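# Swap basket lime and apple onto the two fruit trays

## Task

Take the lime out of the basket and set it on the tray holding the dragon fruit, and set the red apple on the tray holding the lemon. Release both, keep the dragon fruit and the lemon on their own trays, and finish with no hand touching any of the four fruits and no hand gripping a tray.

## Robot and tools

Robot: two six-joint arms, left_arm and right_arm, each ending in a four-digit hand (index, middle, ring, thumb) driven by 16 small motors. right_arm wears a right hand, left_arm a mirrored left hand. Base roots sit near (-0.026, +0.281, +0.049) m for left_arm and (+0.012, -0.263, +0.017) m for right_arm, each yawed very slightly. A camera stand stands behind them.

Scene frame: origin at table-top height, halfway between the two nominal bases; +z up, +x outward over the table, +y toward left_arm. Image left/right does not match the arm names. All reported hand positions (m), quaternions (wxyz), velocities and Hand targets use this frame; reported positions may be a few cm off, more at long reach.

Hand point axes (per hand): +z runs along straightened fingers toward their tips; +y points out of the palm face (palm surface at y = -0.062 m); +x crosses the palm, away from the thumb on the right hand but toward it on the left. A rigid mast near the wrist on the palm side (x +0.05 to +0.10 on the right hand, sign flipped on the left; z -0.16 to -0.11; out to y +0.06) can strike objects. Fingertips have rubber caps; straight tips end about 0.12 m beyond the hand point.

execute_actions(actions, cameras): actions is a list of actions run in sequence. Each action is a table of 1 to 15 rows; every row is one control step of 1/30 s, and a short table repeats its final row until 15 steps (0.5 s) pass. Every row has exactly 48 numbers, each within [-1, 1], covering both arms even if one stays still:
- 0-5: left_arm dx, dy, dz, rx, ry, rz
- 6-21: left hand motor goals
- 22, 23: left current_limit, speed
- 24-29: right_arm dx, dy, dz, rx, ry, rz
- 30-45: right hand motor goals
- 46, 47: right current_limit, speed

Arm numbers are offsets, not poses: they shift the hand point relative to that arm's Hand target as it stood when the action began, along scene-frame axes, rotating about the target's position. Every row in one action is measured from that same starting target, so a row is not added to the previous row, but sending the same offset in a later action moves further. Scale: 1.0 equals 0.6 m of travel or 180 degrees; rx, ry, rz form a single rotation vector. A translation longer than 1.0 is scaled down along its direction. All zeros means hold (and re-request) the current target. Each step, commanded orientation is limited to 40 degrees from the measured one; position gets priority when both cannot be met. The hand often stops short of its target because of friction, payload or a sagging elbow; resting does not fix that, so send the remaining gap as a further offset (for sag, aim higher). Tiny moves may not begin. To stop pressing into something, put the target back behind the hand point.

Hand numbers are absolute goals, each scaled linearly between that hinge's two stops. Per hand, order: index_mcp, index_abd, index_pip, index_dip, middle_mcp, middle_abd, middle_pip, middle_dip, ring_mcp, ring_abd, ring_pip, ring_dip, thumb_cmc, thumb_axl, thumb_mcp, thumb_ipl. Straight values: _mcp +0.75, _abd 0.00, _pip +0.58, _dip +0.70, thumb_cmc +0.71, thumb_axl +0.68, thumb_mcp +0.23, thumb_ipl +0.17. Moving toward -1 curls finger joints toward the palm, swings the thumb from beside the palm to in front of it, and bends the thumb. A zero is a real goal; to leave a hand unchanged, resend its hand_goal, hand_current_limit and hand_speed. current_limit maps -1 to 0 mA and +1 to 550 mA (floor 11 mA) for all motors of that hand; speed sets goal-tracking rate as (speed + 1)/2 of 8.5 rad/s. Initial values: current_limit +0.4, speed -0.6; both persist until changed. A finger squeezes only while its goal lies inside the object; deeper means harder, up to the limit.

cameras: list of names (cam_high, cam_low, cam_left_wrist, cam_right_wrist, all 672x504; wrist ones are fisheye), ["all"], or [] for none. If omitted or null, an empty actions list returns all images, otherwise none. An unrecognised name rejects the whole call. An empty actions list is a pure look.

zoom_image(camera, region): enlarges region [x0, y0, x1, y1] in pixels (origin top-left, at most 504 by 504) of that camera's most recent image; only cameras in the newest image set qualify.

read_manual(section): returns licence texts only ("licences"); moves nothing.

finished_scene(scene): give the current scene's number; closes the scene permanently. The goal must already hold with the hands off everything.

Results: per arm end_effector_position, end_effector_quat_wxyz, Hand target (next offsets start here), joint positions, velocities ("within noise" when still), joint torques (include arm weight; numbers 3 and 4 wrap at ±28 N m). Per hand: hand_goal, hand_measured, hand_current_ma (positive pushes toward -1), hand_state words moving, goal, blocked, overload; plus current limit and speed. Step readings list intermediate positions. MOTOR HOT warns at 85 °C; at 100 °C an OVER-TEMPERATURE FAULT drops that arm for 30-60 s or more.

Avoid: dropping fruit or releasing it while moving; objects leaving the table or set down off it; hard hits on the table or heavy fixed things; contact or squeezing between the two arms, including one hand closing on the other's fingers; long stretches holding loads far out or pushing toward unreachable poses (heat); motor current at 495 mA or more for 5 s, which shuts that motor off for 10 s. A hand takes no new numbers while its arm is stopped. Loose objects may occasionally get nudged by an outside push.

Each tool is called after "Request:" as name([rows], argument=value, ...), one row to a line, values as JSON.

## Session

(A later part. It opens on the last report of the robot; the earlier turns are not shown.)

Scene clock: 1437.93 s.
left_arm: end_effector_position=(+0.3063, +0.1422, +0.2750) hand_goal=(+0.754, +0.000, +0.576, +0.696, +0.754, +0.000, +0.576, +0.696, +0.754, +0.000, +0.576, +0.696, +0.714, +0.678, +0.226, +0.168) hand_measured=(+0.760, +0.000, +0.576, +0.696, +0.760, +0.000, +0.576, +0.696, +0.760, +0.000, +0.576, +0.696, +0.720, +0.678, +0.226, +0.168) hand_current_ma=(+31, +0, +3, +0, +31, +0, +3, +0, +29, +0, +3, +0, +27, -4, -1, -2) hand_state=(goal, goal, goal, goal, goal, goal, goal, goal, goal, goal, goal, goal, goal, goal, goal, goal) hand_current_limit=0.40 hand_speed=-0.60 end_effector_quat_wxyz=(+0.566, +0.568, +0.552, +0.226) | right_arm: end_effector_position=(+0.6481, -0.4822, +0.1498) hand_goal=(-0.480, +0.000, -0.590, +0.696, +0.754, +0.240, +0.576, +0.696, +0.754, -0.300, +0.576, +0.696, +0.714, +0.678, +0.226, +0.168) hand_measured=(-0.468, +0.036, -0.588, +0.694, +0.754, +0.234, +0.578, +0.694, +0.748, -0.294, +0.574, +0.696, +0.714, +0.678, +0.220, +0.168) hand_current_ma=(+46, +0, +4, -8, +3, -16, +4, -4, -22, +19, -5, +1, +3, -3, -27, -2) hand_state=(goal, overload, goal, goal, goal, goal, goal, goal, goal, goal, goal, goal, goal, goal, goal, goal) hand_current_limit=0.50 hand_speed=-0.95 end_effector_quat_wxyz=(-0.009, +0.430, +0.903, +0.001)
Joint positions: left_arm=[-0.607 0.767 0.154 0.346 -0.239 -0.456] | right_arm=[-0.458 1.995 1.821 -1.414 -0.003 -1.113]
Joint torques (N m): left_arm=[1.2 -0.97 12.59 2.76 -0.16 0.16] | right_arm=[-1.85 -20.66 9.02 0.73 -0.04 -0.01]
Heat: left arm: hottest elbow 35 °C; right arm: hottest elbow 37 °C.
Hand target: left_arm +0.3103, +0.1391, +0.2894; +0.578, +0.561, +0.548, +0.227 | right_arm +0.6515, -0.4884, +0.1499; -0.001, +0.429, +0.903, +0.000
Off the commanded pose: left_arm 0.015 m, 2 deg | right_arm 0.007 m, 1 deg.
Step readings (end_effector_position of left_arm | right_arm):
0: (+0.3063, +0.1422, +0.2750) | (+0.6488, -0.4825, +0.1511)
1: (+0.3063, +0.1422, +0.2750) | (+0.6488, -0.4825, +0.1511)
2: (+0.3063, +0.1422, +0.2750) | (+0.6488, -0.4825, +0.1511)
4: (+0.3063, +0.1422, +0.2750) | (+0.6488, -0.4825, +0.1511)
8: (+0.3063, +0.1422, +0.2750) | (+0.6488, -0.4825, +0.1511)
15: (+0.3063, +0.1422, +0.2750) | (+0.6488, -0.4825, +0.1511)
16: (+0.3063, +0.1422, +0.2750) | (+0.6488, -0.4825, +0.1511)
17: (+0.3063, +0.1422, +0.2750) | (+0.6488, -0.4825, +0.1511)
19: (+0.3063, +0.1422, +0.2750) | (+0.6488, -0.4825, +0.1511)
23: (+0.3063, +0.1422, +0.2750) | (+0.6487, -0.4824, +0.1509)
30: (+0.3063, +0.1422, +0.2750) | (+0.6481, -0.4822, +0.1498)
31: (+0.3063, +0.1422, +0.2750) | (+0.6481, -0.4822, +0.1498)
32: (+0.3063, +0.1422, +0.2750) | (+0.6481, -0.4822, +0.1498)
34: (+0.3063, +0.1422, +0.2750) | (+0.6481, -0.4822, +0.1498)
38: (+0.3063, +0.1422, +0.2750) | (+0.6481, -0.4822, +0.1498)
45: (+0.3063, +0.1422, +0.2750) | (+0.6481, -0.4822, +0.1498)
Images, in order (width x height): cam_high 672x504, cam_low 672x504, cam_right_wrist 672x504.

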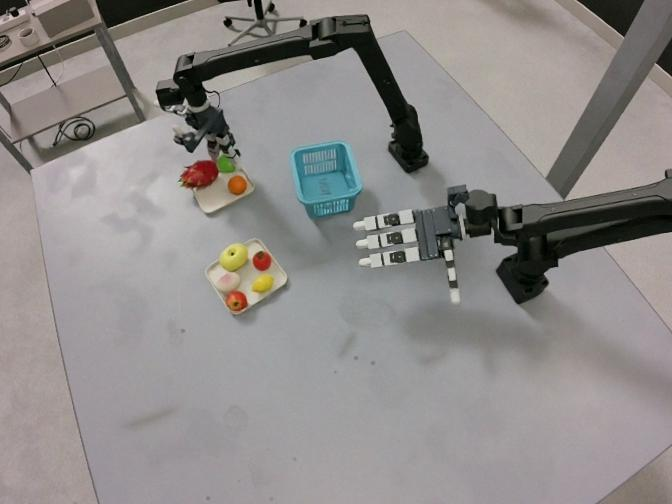

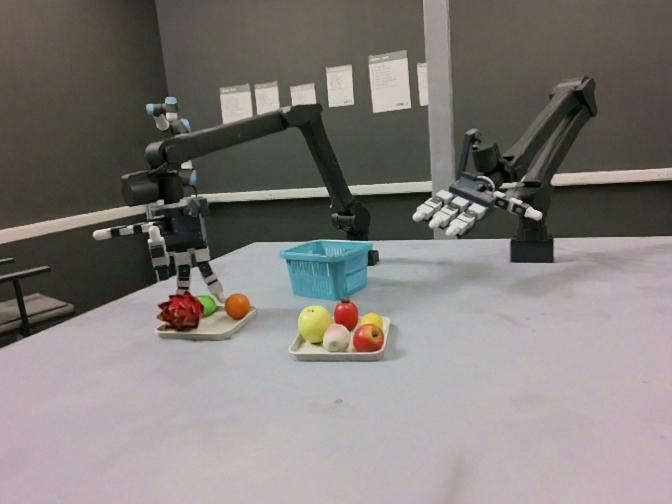

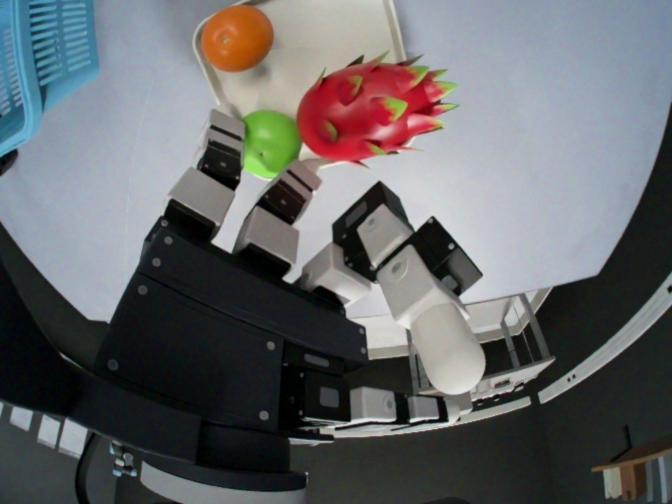

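Request:
execute_actions([
  [[0,0,0,0,0,0,0.754,0,0.576,0.696,0.754,0,0.576,0.696,0.754,0,0.576,0.696,0.714,0.678,0.226,0.168,0.4,-0.6,0,0,0.005,0,0,0,-0.48,0,-0.59,0.696,0.754,0.27,0.576,0.696,0.754,-0.38,0.576,0.696,0.714,0.678,0.226,0.168,0.5,-0.95]],
], cameras=["cam_high","cam_low","cam_right_wrist"])

Request:
zoom_image(camera="cam_right_wrist", region=[200, 20, 420, 190])

Scene clock: 1445.17 s.
left_arm: end_effector_position=(+0.3063, +0.1422, +0.2750) hand_goal=(+0.754, +0.000, +0.576, +0.696, +0.754, +0.000, +0.576, +0.696, +0.754, +0.000, +0.576, +0.696, +0.714, +0.678, +0.226, +0.168) hand_measured=(+0.760, +0.000, +0.576, +0.696, +0.760, +0.000, +0.576, +0.696, +0.760, +0.000, +0.576, +0.696, +0.720, +0.678, +0.226, +0.168) hand_current_ma=(+31, +0, +3, +0, +31, +0, +3, +0, +29, +0, +3, +0, +27, -4, -1, -2) hand_state=(goal, goal, goal, goal, goal, goal, goal, goal, goal, goal, goal, goal, goal, goal, goal, goal) hand_current_limit=0.40 hand_speed=-0.60 end_effector_quat_wxyz=(+0.566, +0.568, +0.552, +0.226) | right_arm: end_effector_position=(+0.6481, -0.4822, +0.1498) hand_goal=(-0.480, +0.000, -0.590, +0.696, +0.754, +0.270, +0.576, +0.696, +0.754, -0.380, +0.576, +0.696, +0.714, +0.678, +0.226, +0.168) hand_measured=(-0.468, +0.036, -0.588, +0.694, +0.754, +0.264, +0.578, +0.694, +0.748, -0.374, +0.574, +0.696, +0.714, +0.678, +0.220, +0.168) hand_current_ma=(+46, +0, +4, -8, +3, -17, +4, -4, -22, +22, -5, +1, +3, -3, -27, -2) hand_state=(goal, overload, goal, goal, goal, goal, goal, goal, goal, goal, goal, goal, goal, goal, goal, goal) hand_current_limit=0.50 hand_speed=-0.95 end_effector_quat_wxyz=(-0.009, +0.430, +0.903, +0.001)
Joint positions: left_arm=[-0.607 0.767 0.154 0.346 -0.239 -0.456] | right_arm=[-0.458 1.995 1.821 -1.414 -0.003 -1.113]
Joint torques (N m): left_arm=[1.32 -0.97 12.57 2.81 -0.14 0.15] | right_arm=[-1.79 -20.89 9.52 0.44 -0.03 -0.01]
Heat: left arm: hottest elbow 35 °C; right arm: hottest elbow 37 °C.
Hand target: left_arm +0.3103, +0.1391, +0.2894; +0.578, +0.561, +0.548, +0.227 | right_arm +0.6515, -0.4884, +0.1529; -0.001, +0.429, +0.903, +0.000
Off the commanded pose: left_arm 0.015 m, 2 deg | right_arm 0.008 m, 1 deg.
Step readings (end_effector_position of left_arm | right_arm):
0: (+0.3063, +0.1422, +0.2750) | (+0.6481, -0.4822, +0.1498)
1: (+0.3063, +0.1422, +0.2750) | (+0.6481, -0.4822, +0.1498)
2: (+0.3063, +0.1422, +0.2750) | (+0.6481, -0.4822, +0.1498)
4: (+0.3063, +0.1422, +0.2750) | (+0.6481, -0.4822, +0.1498)
8: (+0.3063, +0.1422, +0.2750) | (+0.6481, -0.4822, +0.1498)
15: (+0.3063, +0.1422, +0.2750) | (+0.6481, -0.4822, +0.1498)
Images, in order (width x height): cam_high 672x504, cam_low 672x504, cam_right_wrist 672x504.

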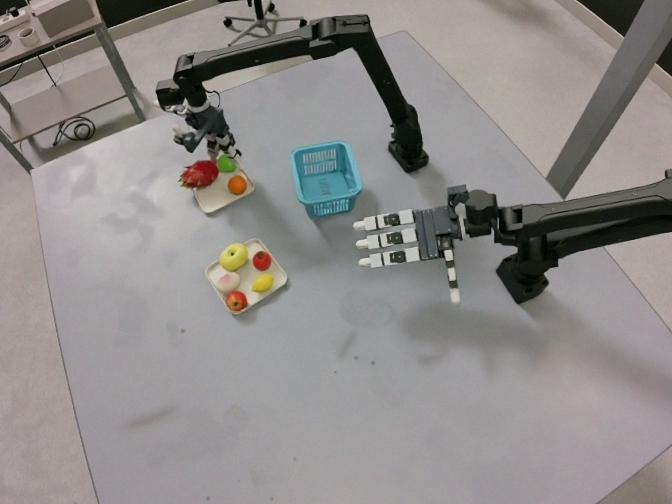

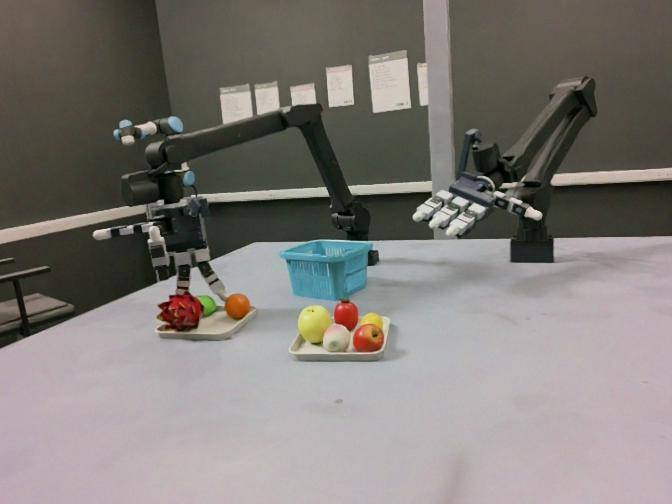

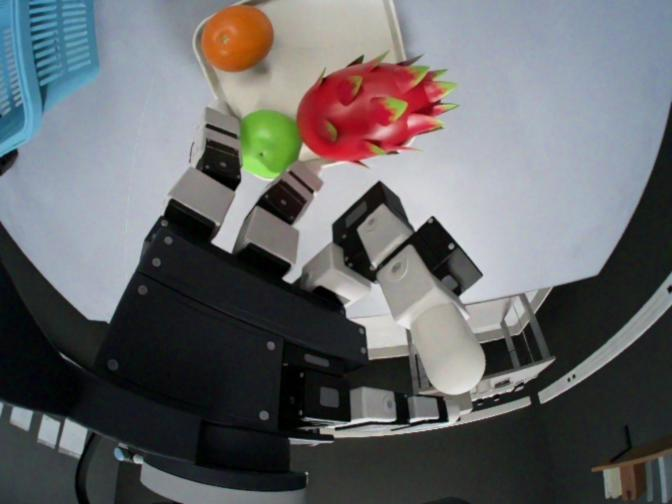

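Scaled by 2.291 from the camera's 672x504 image, which has a finer 960x720 frame.

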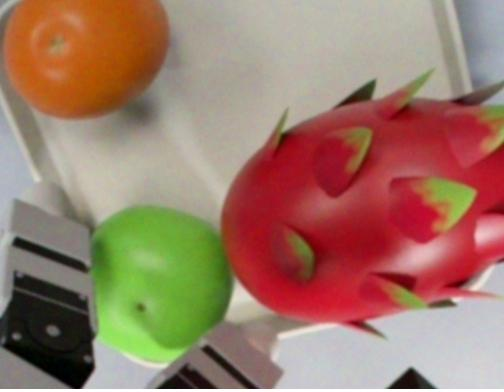

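Request:
execute_actions([
  [[0,0,0,0,0,0,0.754,0,0.576,0.696,0.754,0,0.576,0.696,0.754,0,0.576,0.696,0.714,0.678,0.226,0.168,0.4,-0.6,0,0,0.02,0,0,0,-0.48,0,-0.59,0.696,0.754,0.30,0.576,0.696,0.754,-0.40,0.576,0.696,0.714,0.678,0.226,0.168,0.5,-0.95]],
  [[0,0,0,0,0,0,0.754,0,0.576,0.696,0.754,0,0.576,0.696,0.754,0,0.576,0.696,0.714,0.678,0.226,0.168,0.4,-0.6,0,0,0.03,0,0,0,-0.48,0,-0.59,0.696,0.754,0.30,0.576,0.696,0.754,-0.40,0.576,0.696,0.714,0.678,0.226,0.168,0.5,-0.95]],
], cameras=["cam_low","cam_right_wrist"])

Request:
zoom_image(camera="cam_right_wrist", region=[200, 20, 420, 190])

Request:
zoom_image(camera="cam_low", region=[140, 250, 260, 350])

Scene clock: 1451.43 s.
left_arm: end_effector_position=(+0.3063, +0.1422, +0.2750) hand_goal=(+0.754, +0.000, +0.576, +0.696, +0.754, +0.000, +0.576, +0.696, +0.754, +0.000, +0.576, +0.696, +0.714, +0.678, +0.226, +0.168) hand_measured=(+0.760, +0.000, +0.576, +0.696, +0.760, +0.000, +0.576, +0.696, +0.760, +0.000, +0.576, +0.696, +0.720, +0.678, +0.226, +0.168) hand_current_ma=(+31, +0, +3, +0, +31, +0, +3, +0, +29, +0, +3, +0, +27, -4, -1, -2) hand_state=(goal, goal, goal, goal, goal, goal, goal, goal, goal, goal, goal, goal, goal, goal, goal, goal) hand_current_limit=0.40 hand_speed=-0.60 end_effector_quat_wxyz=(+0.566, +0.568, +0.552, +0.226) | right_arm: end_effector_position=(+0.6423, -0.4795, +0.1554) hand_goal=(-0.480, +0.000, -0.590, +0.696, +0.754, +0.300, +0.576, +0.696, +0.754, -0.400, +0.576, +0.696, +0.714, +0.678, +0.226, +0.168) hand_measured=(-0.468, +0.036, -0.588, +0.694, +0.754, +0.296, +0.578, +0.694, +0.748, -0.394, +0.574, +0.696, +0.714, +0.678, +0.220, +0.168) hand_current_ma=(+46, +0, +4, -8, +1, -15, +4, -4, -20, +20, -5, +1, +3, -3, -27, -2) hand_state=(goal, overload, goal, goal, goal, goal, goal, goal, goal, goal, goal, goal, goal, goal, goal, goal) hand_current_limit=0.50 hand_speed=-0.95 end_effector_quat_wxyz=(-0.024, +0.430, +0.903, +0.001)
Joint positions: left_arm=[-0.607 0.767 0.154 0.346 -0.239 -0.456] | right_arm=[-0.458 1.995 1.839 -1.463 -0.003 -1.113]
Joint torques (N m): left_arm=[1.44 -0.97 12.6 2.74 -0.14 0.17] | right_arm=[-1.73 -22.42 12.57 -0.61 -0.04 -0.01]
Heat: left arm: hottest elbow 35 °C; right arm: hottest elbow 38 °C.
Hand target: left_arm +0.3103, +0.1391, +0.2894; +0.578, +0.561, +0.548, +0.227 | right_arm +0.6515, -0.4884, +0.1829; +0.000, +0.429, +0.903, +0.000
Off the commanded pose: left_arm 0.015 m, 2 deg | right_arm 0.030 m, 3 deg.
Step readings (end_effector_position of left_arm | right_arm):
0: (+0.3063, +0.1422, +0.2750) | (+0.6481, -0.4822, +0.1498)
1: (+0.3063, +0.1422, +0.2750) | (+0.6480, -0.4821, +0.1498)
2: (+0.3063, +0.1422, +0.2750) | (+0.6476, -0.4819, +0.1497)
4: (+0.3063, +0.1422, +0.2750) | (+0.6470, -0.4817, +0.1496)
8: (+0.3063, +0.1422, +0.2750) | (+0.6467, -0.4815, +0.1495)
15: (+0.3063, +0.1422, +0.2750) | (+0.6467, -0.4815, +0.1495)
16: (+0.3063, +0.1422, +0.2750) | (+0.6459, -0.4812, +0.1500)
17: (+0.3063, +0.1422, +0.2750) | (+0.6446, -0.4806, +0.1510)
19: (+0.3063, +0.1422, +0.2750) | (+0.6420, -0.4794, +0.1524)
23: (+0.3063, +0.1422, +0.2750) | (+0.6426, -0.4796, +0.1553)
30: (+0.3063, +0.1422, +0.2750) | (+0.6423, -0.4795, +0.1554)
Images, in order (width x height): cam_low 672x504, cam_right_wrist 672x504.

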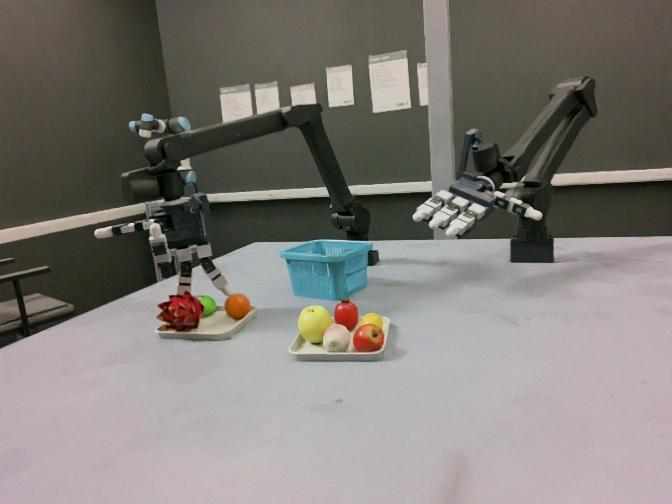

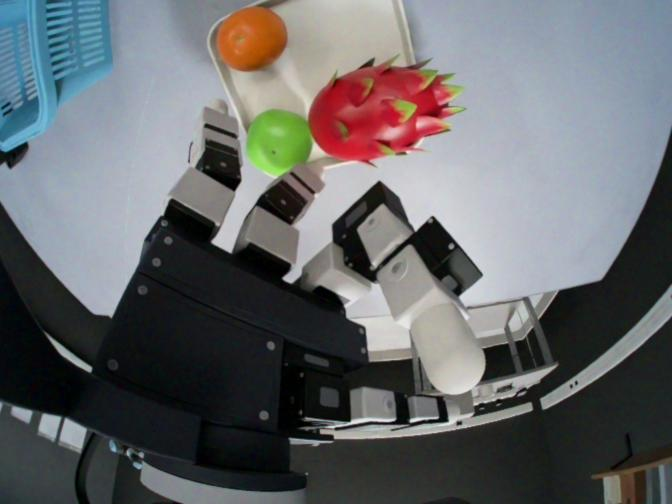

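Scaled by 2.291 from the camera's 672x504 image, which has a finer 960x720 frame.

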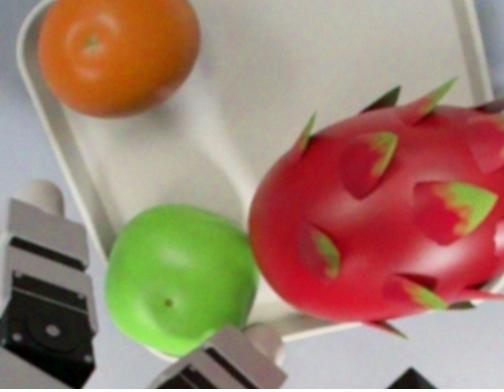

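Scaled by 4.200 from the camera's 672x504 image, which has a finer 960x720 frame.

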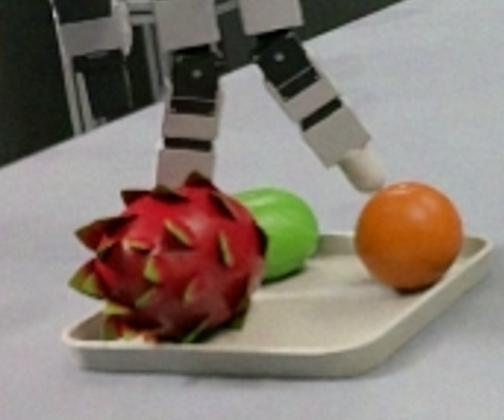

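Request:
execute_actions([
  [[0,0,0,0,0,0,0.754,0,0.576,0.696,0.754,0,0.576,0.696,0.754,0,0.576,0.696,0.714,0.678,0.226,0.168,0.4,-0.6,0,0,0.04,0,0,0,-0.48,0,-0.59,0.696,0.754,0.30,0.576,0.696,0.754,-0.40,0.576,0.696,0.714,0.678,0.226,0.168,0.5,-0.95]],
  [[0,0,0,0,0,0,0.754,0,0.576,0.696,0.754,0,0.576,0.696,0.754,0,0.576,0.696,0.714,0.678,0.226,0.168,0.4,-0.6,0,0,0.06,0,0,0,-0.48,0,-0.59,0.696,0.754,0.30,0.576,0.696,0.754,-0.40,0.576,0.696,0.714,0.678,0.226,0.168,0.5,-0.95]],
], cameras=["cam_low","cam_right_wrist"])

Request:
zoom_image(camera="cam_low", region=[140, 250, 260, 350])

Scene clock: 1457.07 s.
left_arm: end_effector_position=(+0.3063, +0.1422, +0.2750) hand_goal=(+0.754, +0.000, +0.576, +0.696, +0.754, +0.000, +0.576, +0.696, +0.754, +0.000, +0.576, +0.696, +0.714, +0.678, +0.226, +0.168) hand_measured=(+0.760, +0.000, +0.576, +0.696, +0.760, +0.000, +0.576, +0.696, +0.760, +0.000, +0.576, +0.696, +0.720, +0.678, +0.226, +0.168) hand_current_ma=(+31, +0, +3, +0, +31, +0, +3, +0, +29, +0, +3, +0, +27, -4, -1, -2) hand_state=(goal, goal, goal, goal, goal, goal, goal, goal, goal, goal, goal, goal, goal, goal, goal, goal) hand_current_limit=0.40 hand_speed=-0.60 end_effector_quat_wxyz=(+0.566, +0.568, +0.552, +0.226) | right_arm: end_effector_position=(+0.6471, -0.4817, +0.2175) hand_goal=(-0.480, +0.000, -0.590, +0.696, +0.754, +0.300, +0.576, +0.696, +0.754, -0.400, +0.576, +0.696, +0.714, +0.678, +0.226, +0.168) hand_measured=(-0.468, +0.036, -0.588, +0.694, +0.754, +0.296, +0.578, +0.694, +0.750, -0.394, +0.574, +0.696, +0.714, +0.678, +0.220, +0.168) hand_current_ma=(+46, +0, +4, -8, -2, -12, +4, -4, -18, +17, -5, +1, +3, -3, -27, -2) hand_state=(goal, overload, goal, goal, goal, goal, goal, goal, goal, goal, goal, goal, goal, goal, goal, goal) hand_current_limit=0.50 hand_speed=-0.95 end_effector_quat_wxyz=(-0.021, +0.429, +0.903, +0.001)
Joint positions: left_arm=[-0.607 0.767 0.154 0.346 -0.239 -0.456] | right_arm=[-0.458 1.993 1.999 -1.619 -0.003 -1.113]
Joint torques (N m): left_arm=[1.32 -0.85 12.62 2.71 -0.15 0.19] | right_arm=[-1.79 -22.3 12.29 -0.61 -0.04 0]
Heat: left arm: hottest elbow 35 °C; right arm: hottest elbow 38 °C.
Hand target: left_arm +0.3103, +0.1391, +0.2894; +0.578, +0.561, +0.548, +0.227 | right_arm +0.6515, -0.4884, +0.2428; -0.001, +0.429, +0.903, +0.000
Off the commanded pose: left_arm 0.015 m, 2 deg | right_arm 0.027 m, 2 deg.
Step readings (end_effector_position of left_arm | right_arm):
0: (+0.3063, +0.1422, +0.2750) | (+0.6423, -0.4795, +0.1554)
1: (+0.3063, +0.1422, +0.2750) | (+0.6419, -0.4793, +0.1570)
2: (+0.3063, +0.1422, +0.2750) | (+0.6407, -0.4788, +0.1589)
4: (+0.3063, +0.1422, +0.2750) | (+0.6401, -0.4785, +0.1645)
8: (+0.3063, +0.1422, +0.2750) | (+0.6448, -0.4807, +0.1755)
15: (+0.3063, +0.1422, +0.2750) | (+0.6449, -0.4807, +0.1771)
16: (+0.3063, +0.1422, +0.2750) | (+0.6441, -0.4803, +0.1795)
17: (+0.3063, +0.1422, +0.2750) | (+0.6425, -0.4796, +0.1822)
19: (+0.3063, +0.1422, +0.2750) | (+0.6413, -0.4791, +0.1913)
23: (+0.3063, +0.1422, +0.2750) | (+0.6467, -0.4815, +0.2115)
30: (+0.3063, +0.1422, +0.2750) | (+0.6472, -0.4818, +0.2176)
Images, in order (width x height): cam_low 672x504, cam_right_wrist 672x504.

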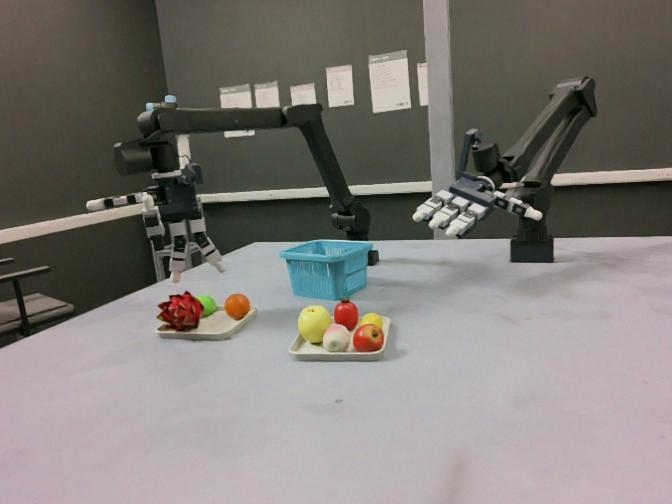

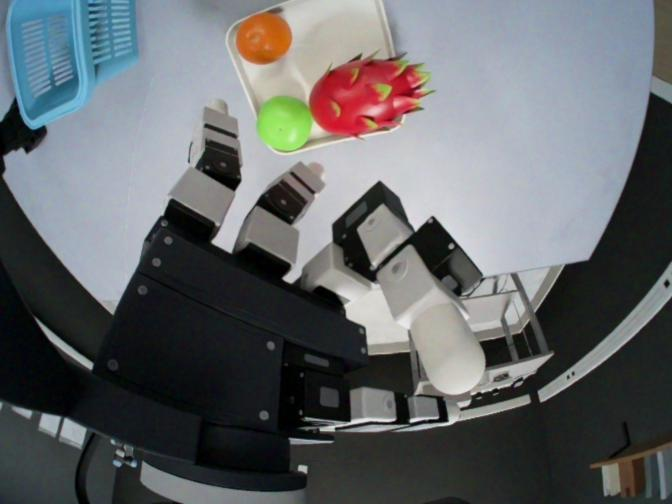

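Scaled by 4.200 from the camera's 672x504 image, which has a finer 960x720 frame.

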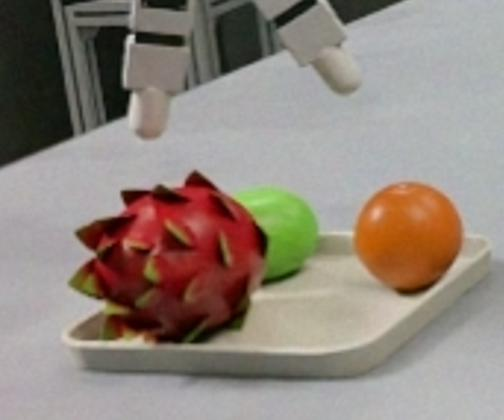

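Request:
execute_actions([
  [[0,0,0,0,0,0,0.754,0,0.576,0.696,0.754,0,0.576,0.696,0.754,0,0.576,0.696,0.714,0.678,0.226,0.168,0.4,-0.6,0,0,0.08,0,0,0,-0.48,0,-0.59,0.696,0.754,0.30,0.576,0.696,0.754,-0.40,0.576,0.696,0.714,0.678,0.226,0.168,0.5,-0.95]],
  [[0,0,0,0,0,0,0.754,0,0.576,0.696,0.754,0,0.576,0.696,0.754,0,0.576,0.696,0.714,0.678,0.226,0.168,0.4,-0.6,-0.1,0.03,0.03,0,0,0,-0.48,0,-0.59,0.696,0.754,0.30,0.576,0.696,0.754,-0.40,0.576,0.696,0.714,0.678,0.226,0.168,0.5,-0.95]],
  [[0,0,0,0,0,0,0.754,0,0.576,0.696,0.754,0,0.576,0.696,0.754,0,0.576,0.696,0.714,0.678,0.226,0.168,0.4,-0.6,-0.12,0.03,0,0,0,0,-0.48,0,-0.59,0.696,0.754,0.30,0.576,0.696,0.754,-0.40,0.576,0.696,0.714,0.678,0.226,0.168,0.5,-0.95]],
], cameras=["cam_high","cam_low","cam_right_wrist"])

Request:
zoom_image(camera="cam_high", region=[160, 130, 300, 330])

Scene clock: 1463.90 s.
left_arm: end_effector_position=(+0.3063, +0.1422, +0.2750) hand_goal=(+0.754, +0.000, +0.576, +0.696, +0.754, +0.000, +0.576, +0.696, +0.754, +0.000, +0.576, +0.696, +0.714, +0.678, +0.226, +0.168) hand_measured=(+0.760, +0.000, +0.576, +0.696, +0.760, +0.000, +0.576, +0.696, +0.760, +0.000, +0.576, +0.696, +0.720, +0.678, +0.226, +0.168) hand_current_ma=(+31, +0, +3, +0, +31, +0, +3, +0, +29, +0, +3, +0, +27, -4, -1, -2) hand_state=(goal, goal, goal, goal, goal, goal, goal, goal, goal, goal, goal, goal, goal, goal, goal, goal) hand_current_limit=0.40 hand_speed=-0.60 end_effector_quat_wxyz=(+0.566, +0.568, +0.552, +0.226) | right_arm: end_effector_position=(+0.5141, -0.4466, +0.2969) hand_goal=(-0.480, +0.000, -0.590, +0.696, +0.754, +0.300, +0.576, +0.696, +0.754, -0.400, +0.576, +0.696, +0.714, +0.678, +0.226, +0.168) hand_measured=(-0.470, +0.036, -0.588, +0.694, +0.750, +0.300, +0.576, +0.694, +0.750, -0.396, +0.574, +0.696, +0.712, +0.678, +0.220, +0.168) hand_current_ma=(+43, +0, +4, -8, -12, -1, +1, -4, -11, +12, -5, +1, -5, -3, -25, -2) hand_state=(goal, overload, goal, goal, goal, goal, goal, goal, goal, goal, goal, goal, goal, goal, goal, goal) hand_current_limit=0.50 hand_speed=-0.95 end_effector_quat_wxyz=(-0.017, +0.430, +0.903, +0.001)
Joint positions: left_arm=[-0.607 0.767 0.154 0.346 -0.239 -0.456] | right_arm=[-0.507 1.605 1.664 -1.664 -0.001 -1.16]
Joint torques (N m): left_arm=[1.38 -1.03 12.56 2.74 -0.16 0.16] | right_arm=[-1.73 -14.97 10.96 0.35 -0.09 0.01]
Heat: left arm: hottest elbow 35 °C; right arm: hottest elbow 38 °C.
Hand target: left_arm +0.3103, +0.1391, +0.2894; +0.578, +0.561, +0.548, +0.227 | right_arm +0.5195, -0.4524, +0.3088; -0.001, +0.429, +0.903, +0.000
Off the commanded pose: left_arm 0.015 m, 2 deg | right_arm 0.014 m, 2 deg.
Step readings (end_effector_position of left_arm | right_arm):
0: (+0.3063, +0.1422, +0.2750) | (+0.6471, -0.4817, +0.2175)
1: (+0.3063, +0.1422, +0.2750) | (+0.6464, -0.4814, +0.2206)
2: (+0.3063, +0.1422, +0.2750) | (+0.6450, -0.4807, +0.2231)
4: (+0.3063, +0.1422, +0.2750) | (+0.6445, -0.4805, +0.2334)
8: (+0.3063, +0.1422, +0.2750) | (+0.6485, -0.4823, +0.2563)
15: (+0.3063, +0.1422, +0.2750) | (+0.6489, -0.4825, +0.2664)
16: (+0.3063, +0.1422, +0.2750) | (+0.6455, -0.4812, +0.2641)
17: (+0.3063, +0.1422, +0.2750) | (+0.6380, -0.4780, +0.2621)
19: (+0.3063, +0.1422, +0.2750) | (+0.6153, -0.4686, +0.2589)
23: (+0.3063, +0.1422, +0.2750) | (+0.5981, -0.4641, +0.2800)
30: (+0.3063, +0.1422, +0.2750) | (+0.5912, -0.4641, +0.3059)
31: (+0.3063, +0.1422, +0.2750) | (+0.5863, -0.4629, +0.2997)
32: (+0.3063, +0.1422, +0.2750) | (+0.5786, -0.4603, +0.2949)
34: (+0.3063, +0.1422, +0.2750) | (+0.5451, -0.4476, +0.2772)
38: (+0.3063, +0.1422, +0.2750) | (+0.5198, -0.4447, +0.2815)
45: (+0.3063, +0.1422, +0.2750) | (+0.5141, -0.4467, +0.2971)
Images, in order (width x height): cam_high 672x504, cam_low 672x504, cam_right_wrist 672x504.

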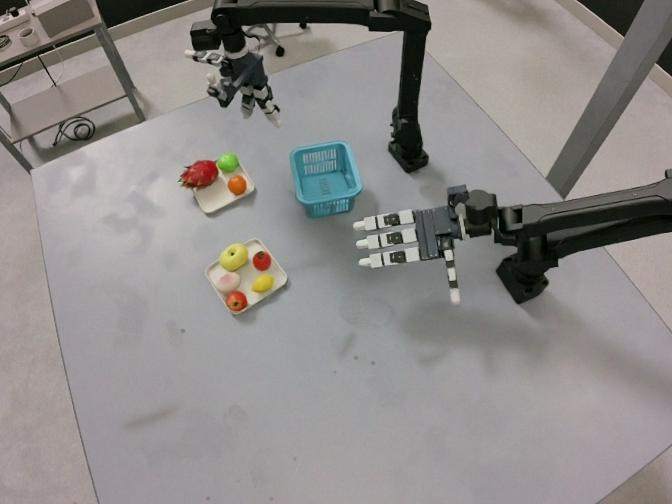

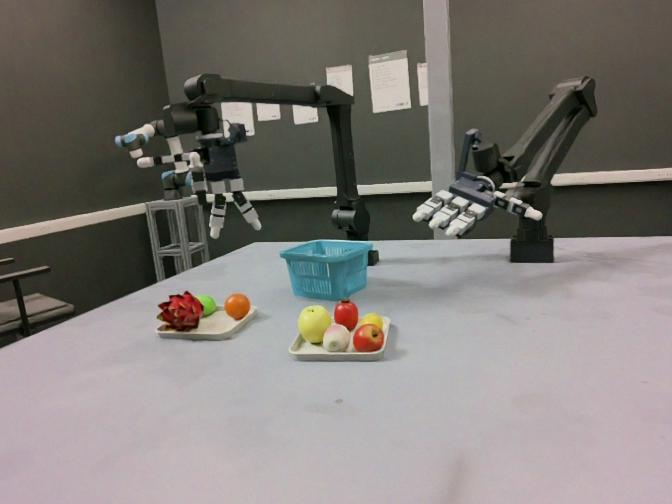

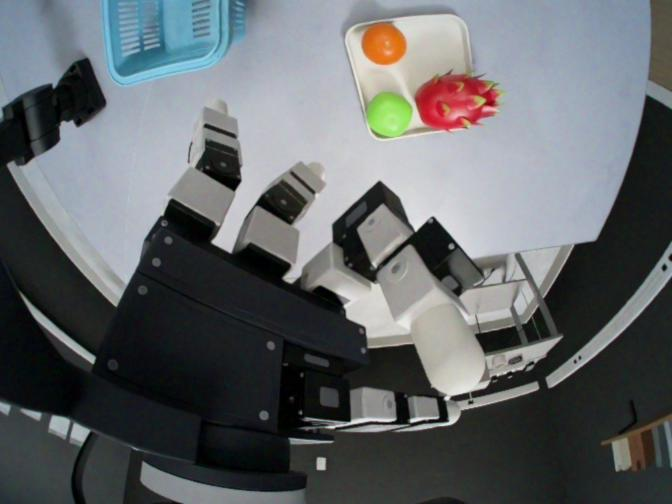

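Scaled by 2.520 from the camera's 672x504 image, which has a finer 960x720 frame.

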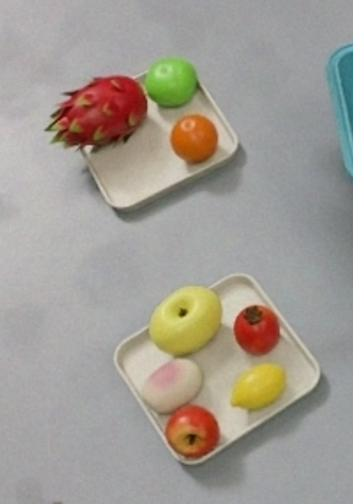

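Request:
finished_scene(scene=2)

The scene is finished: the task was done.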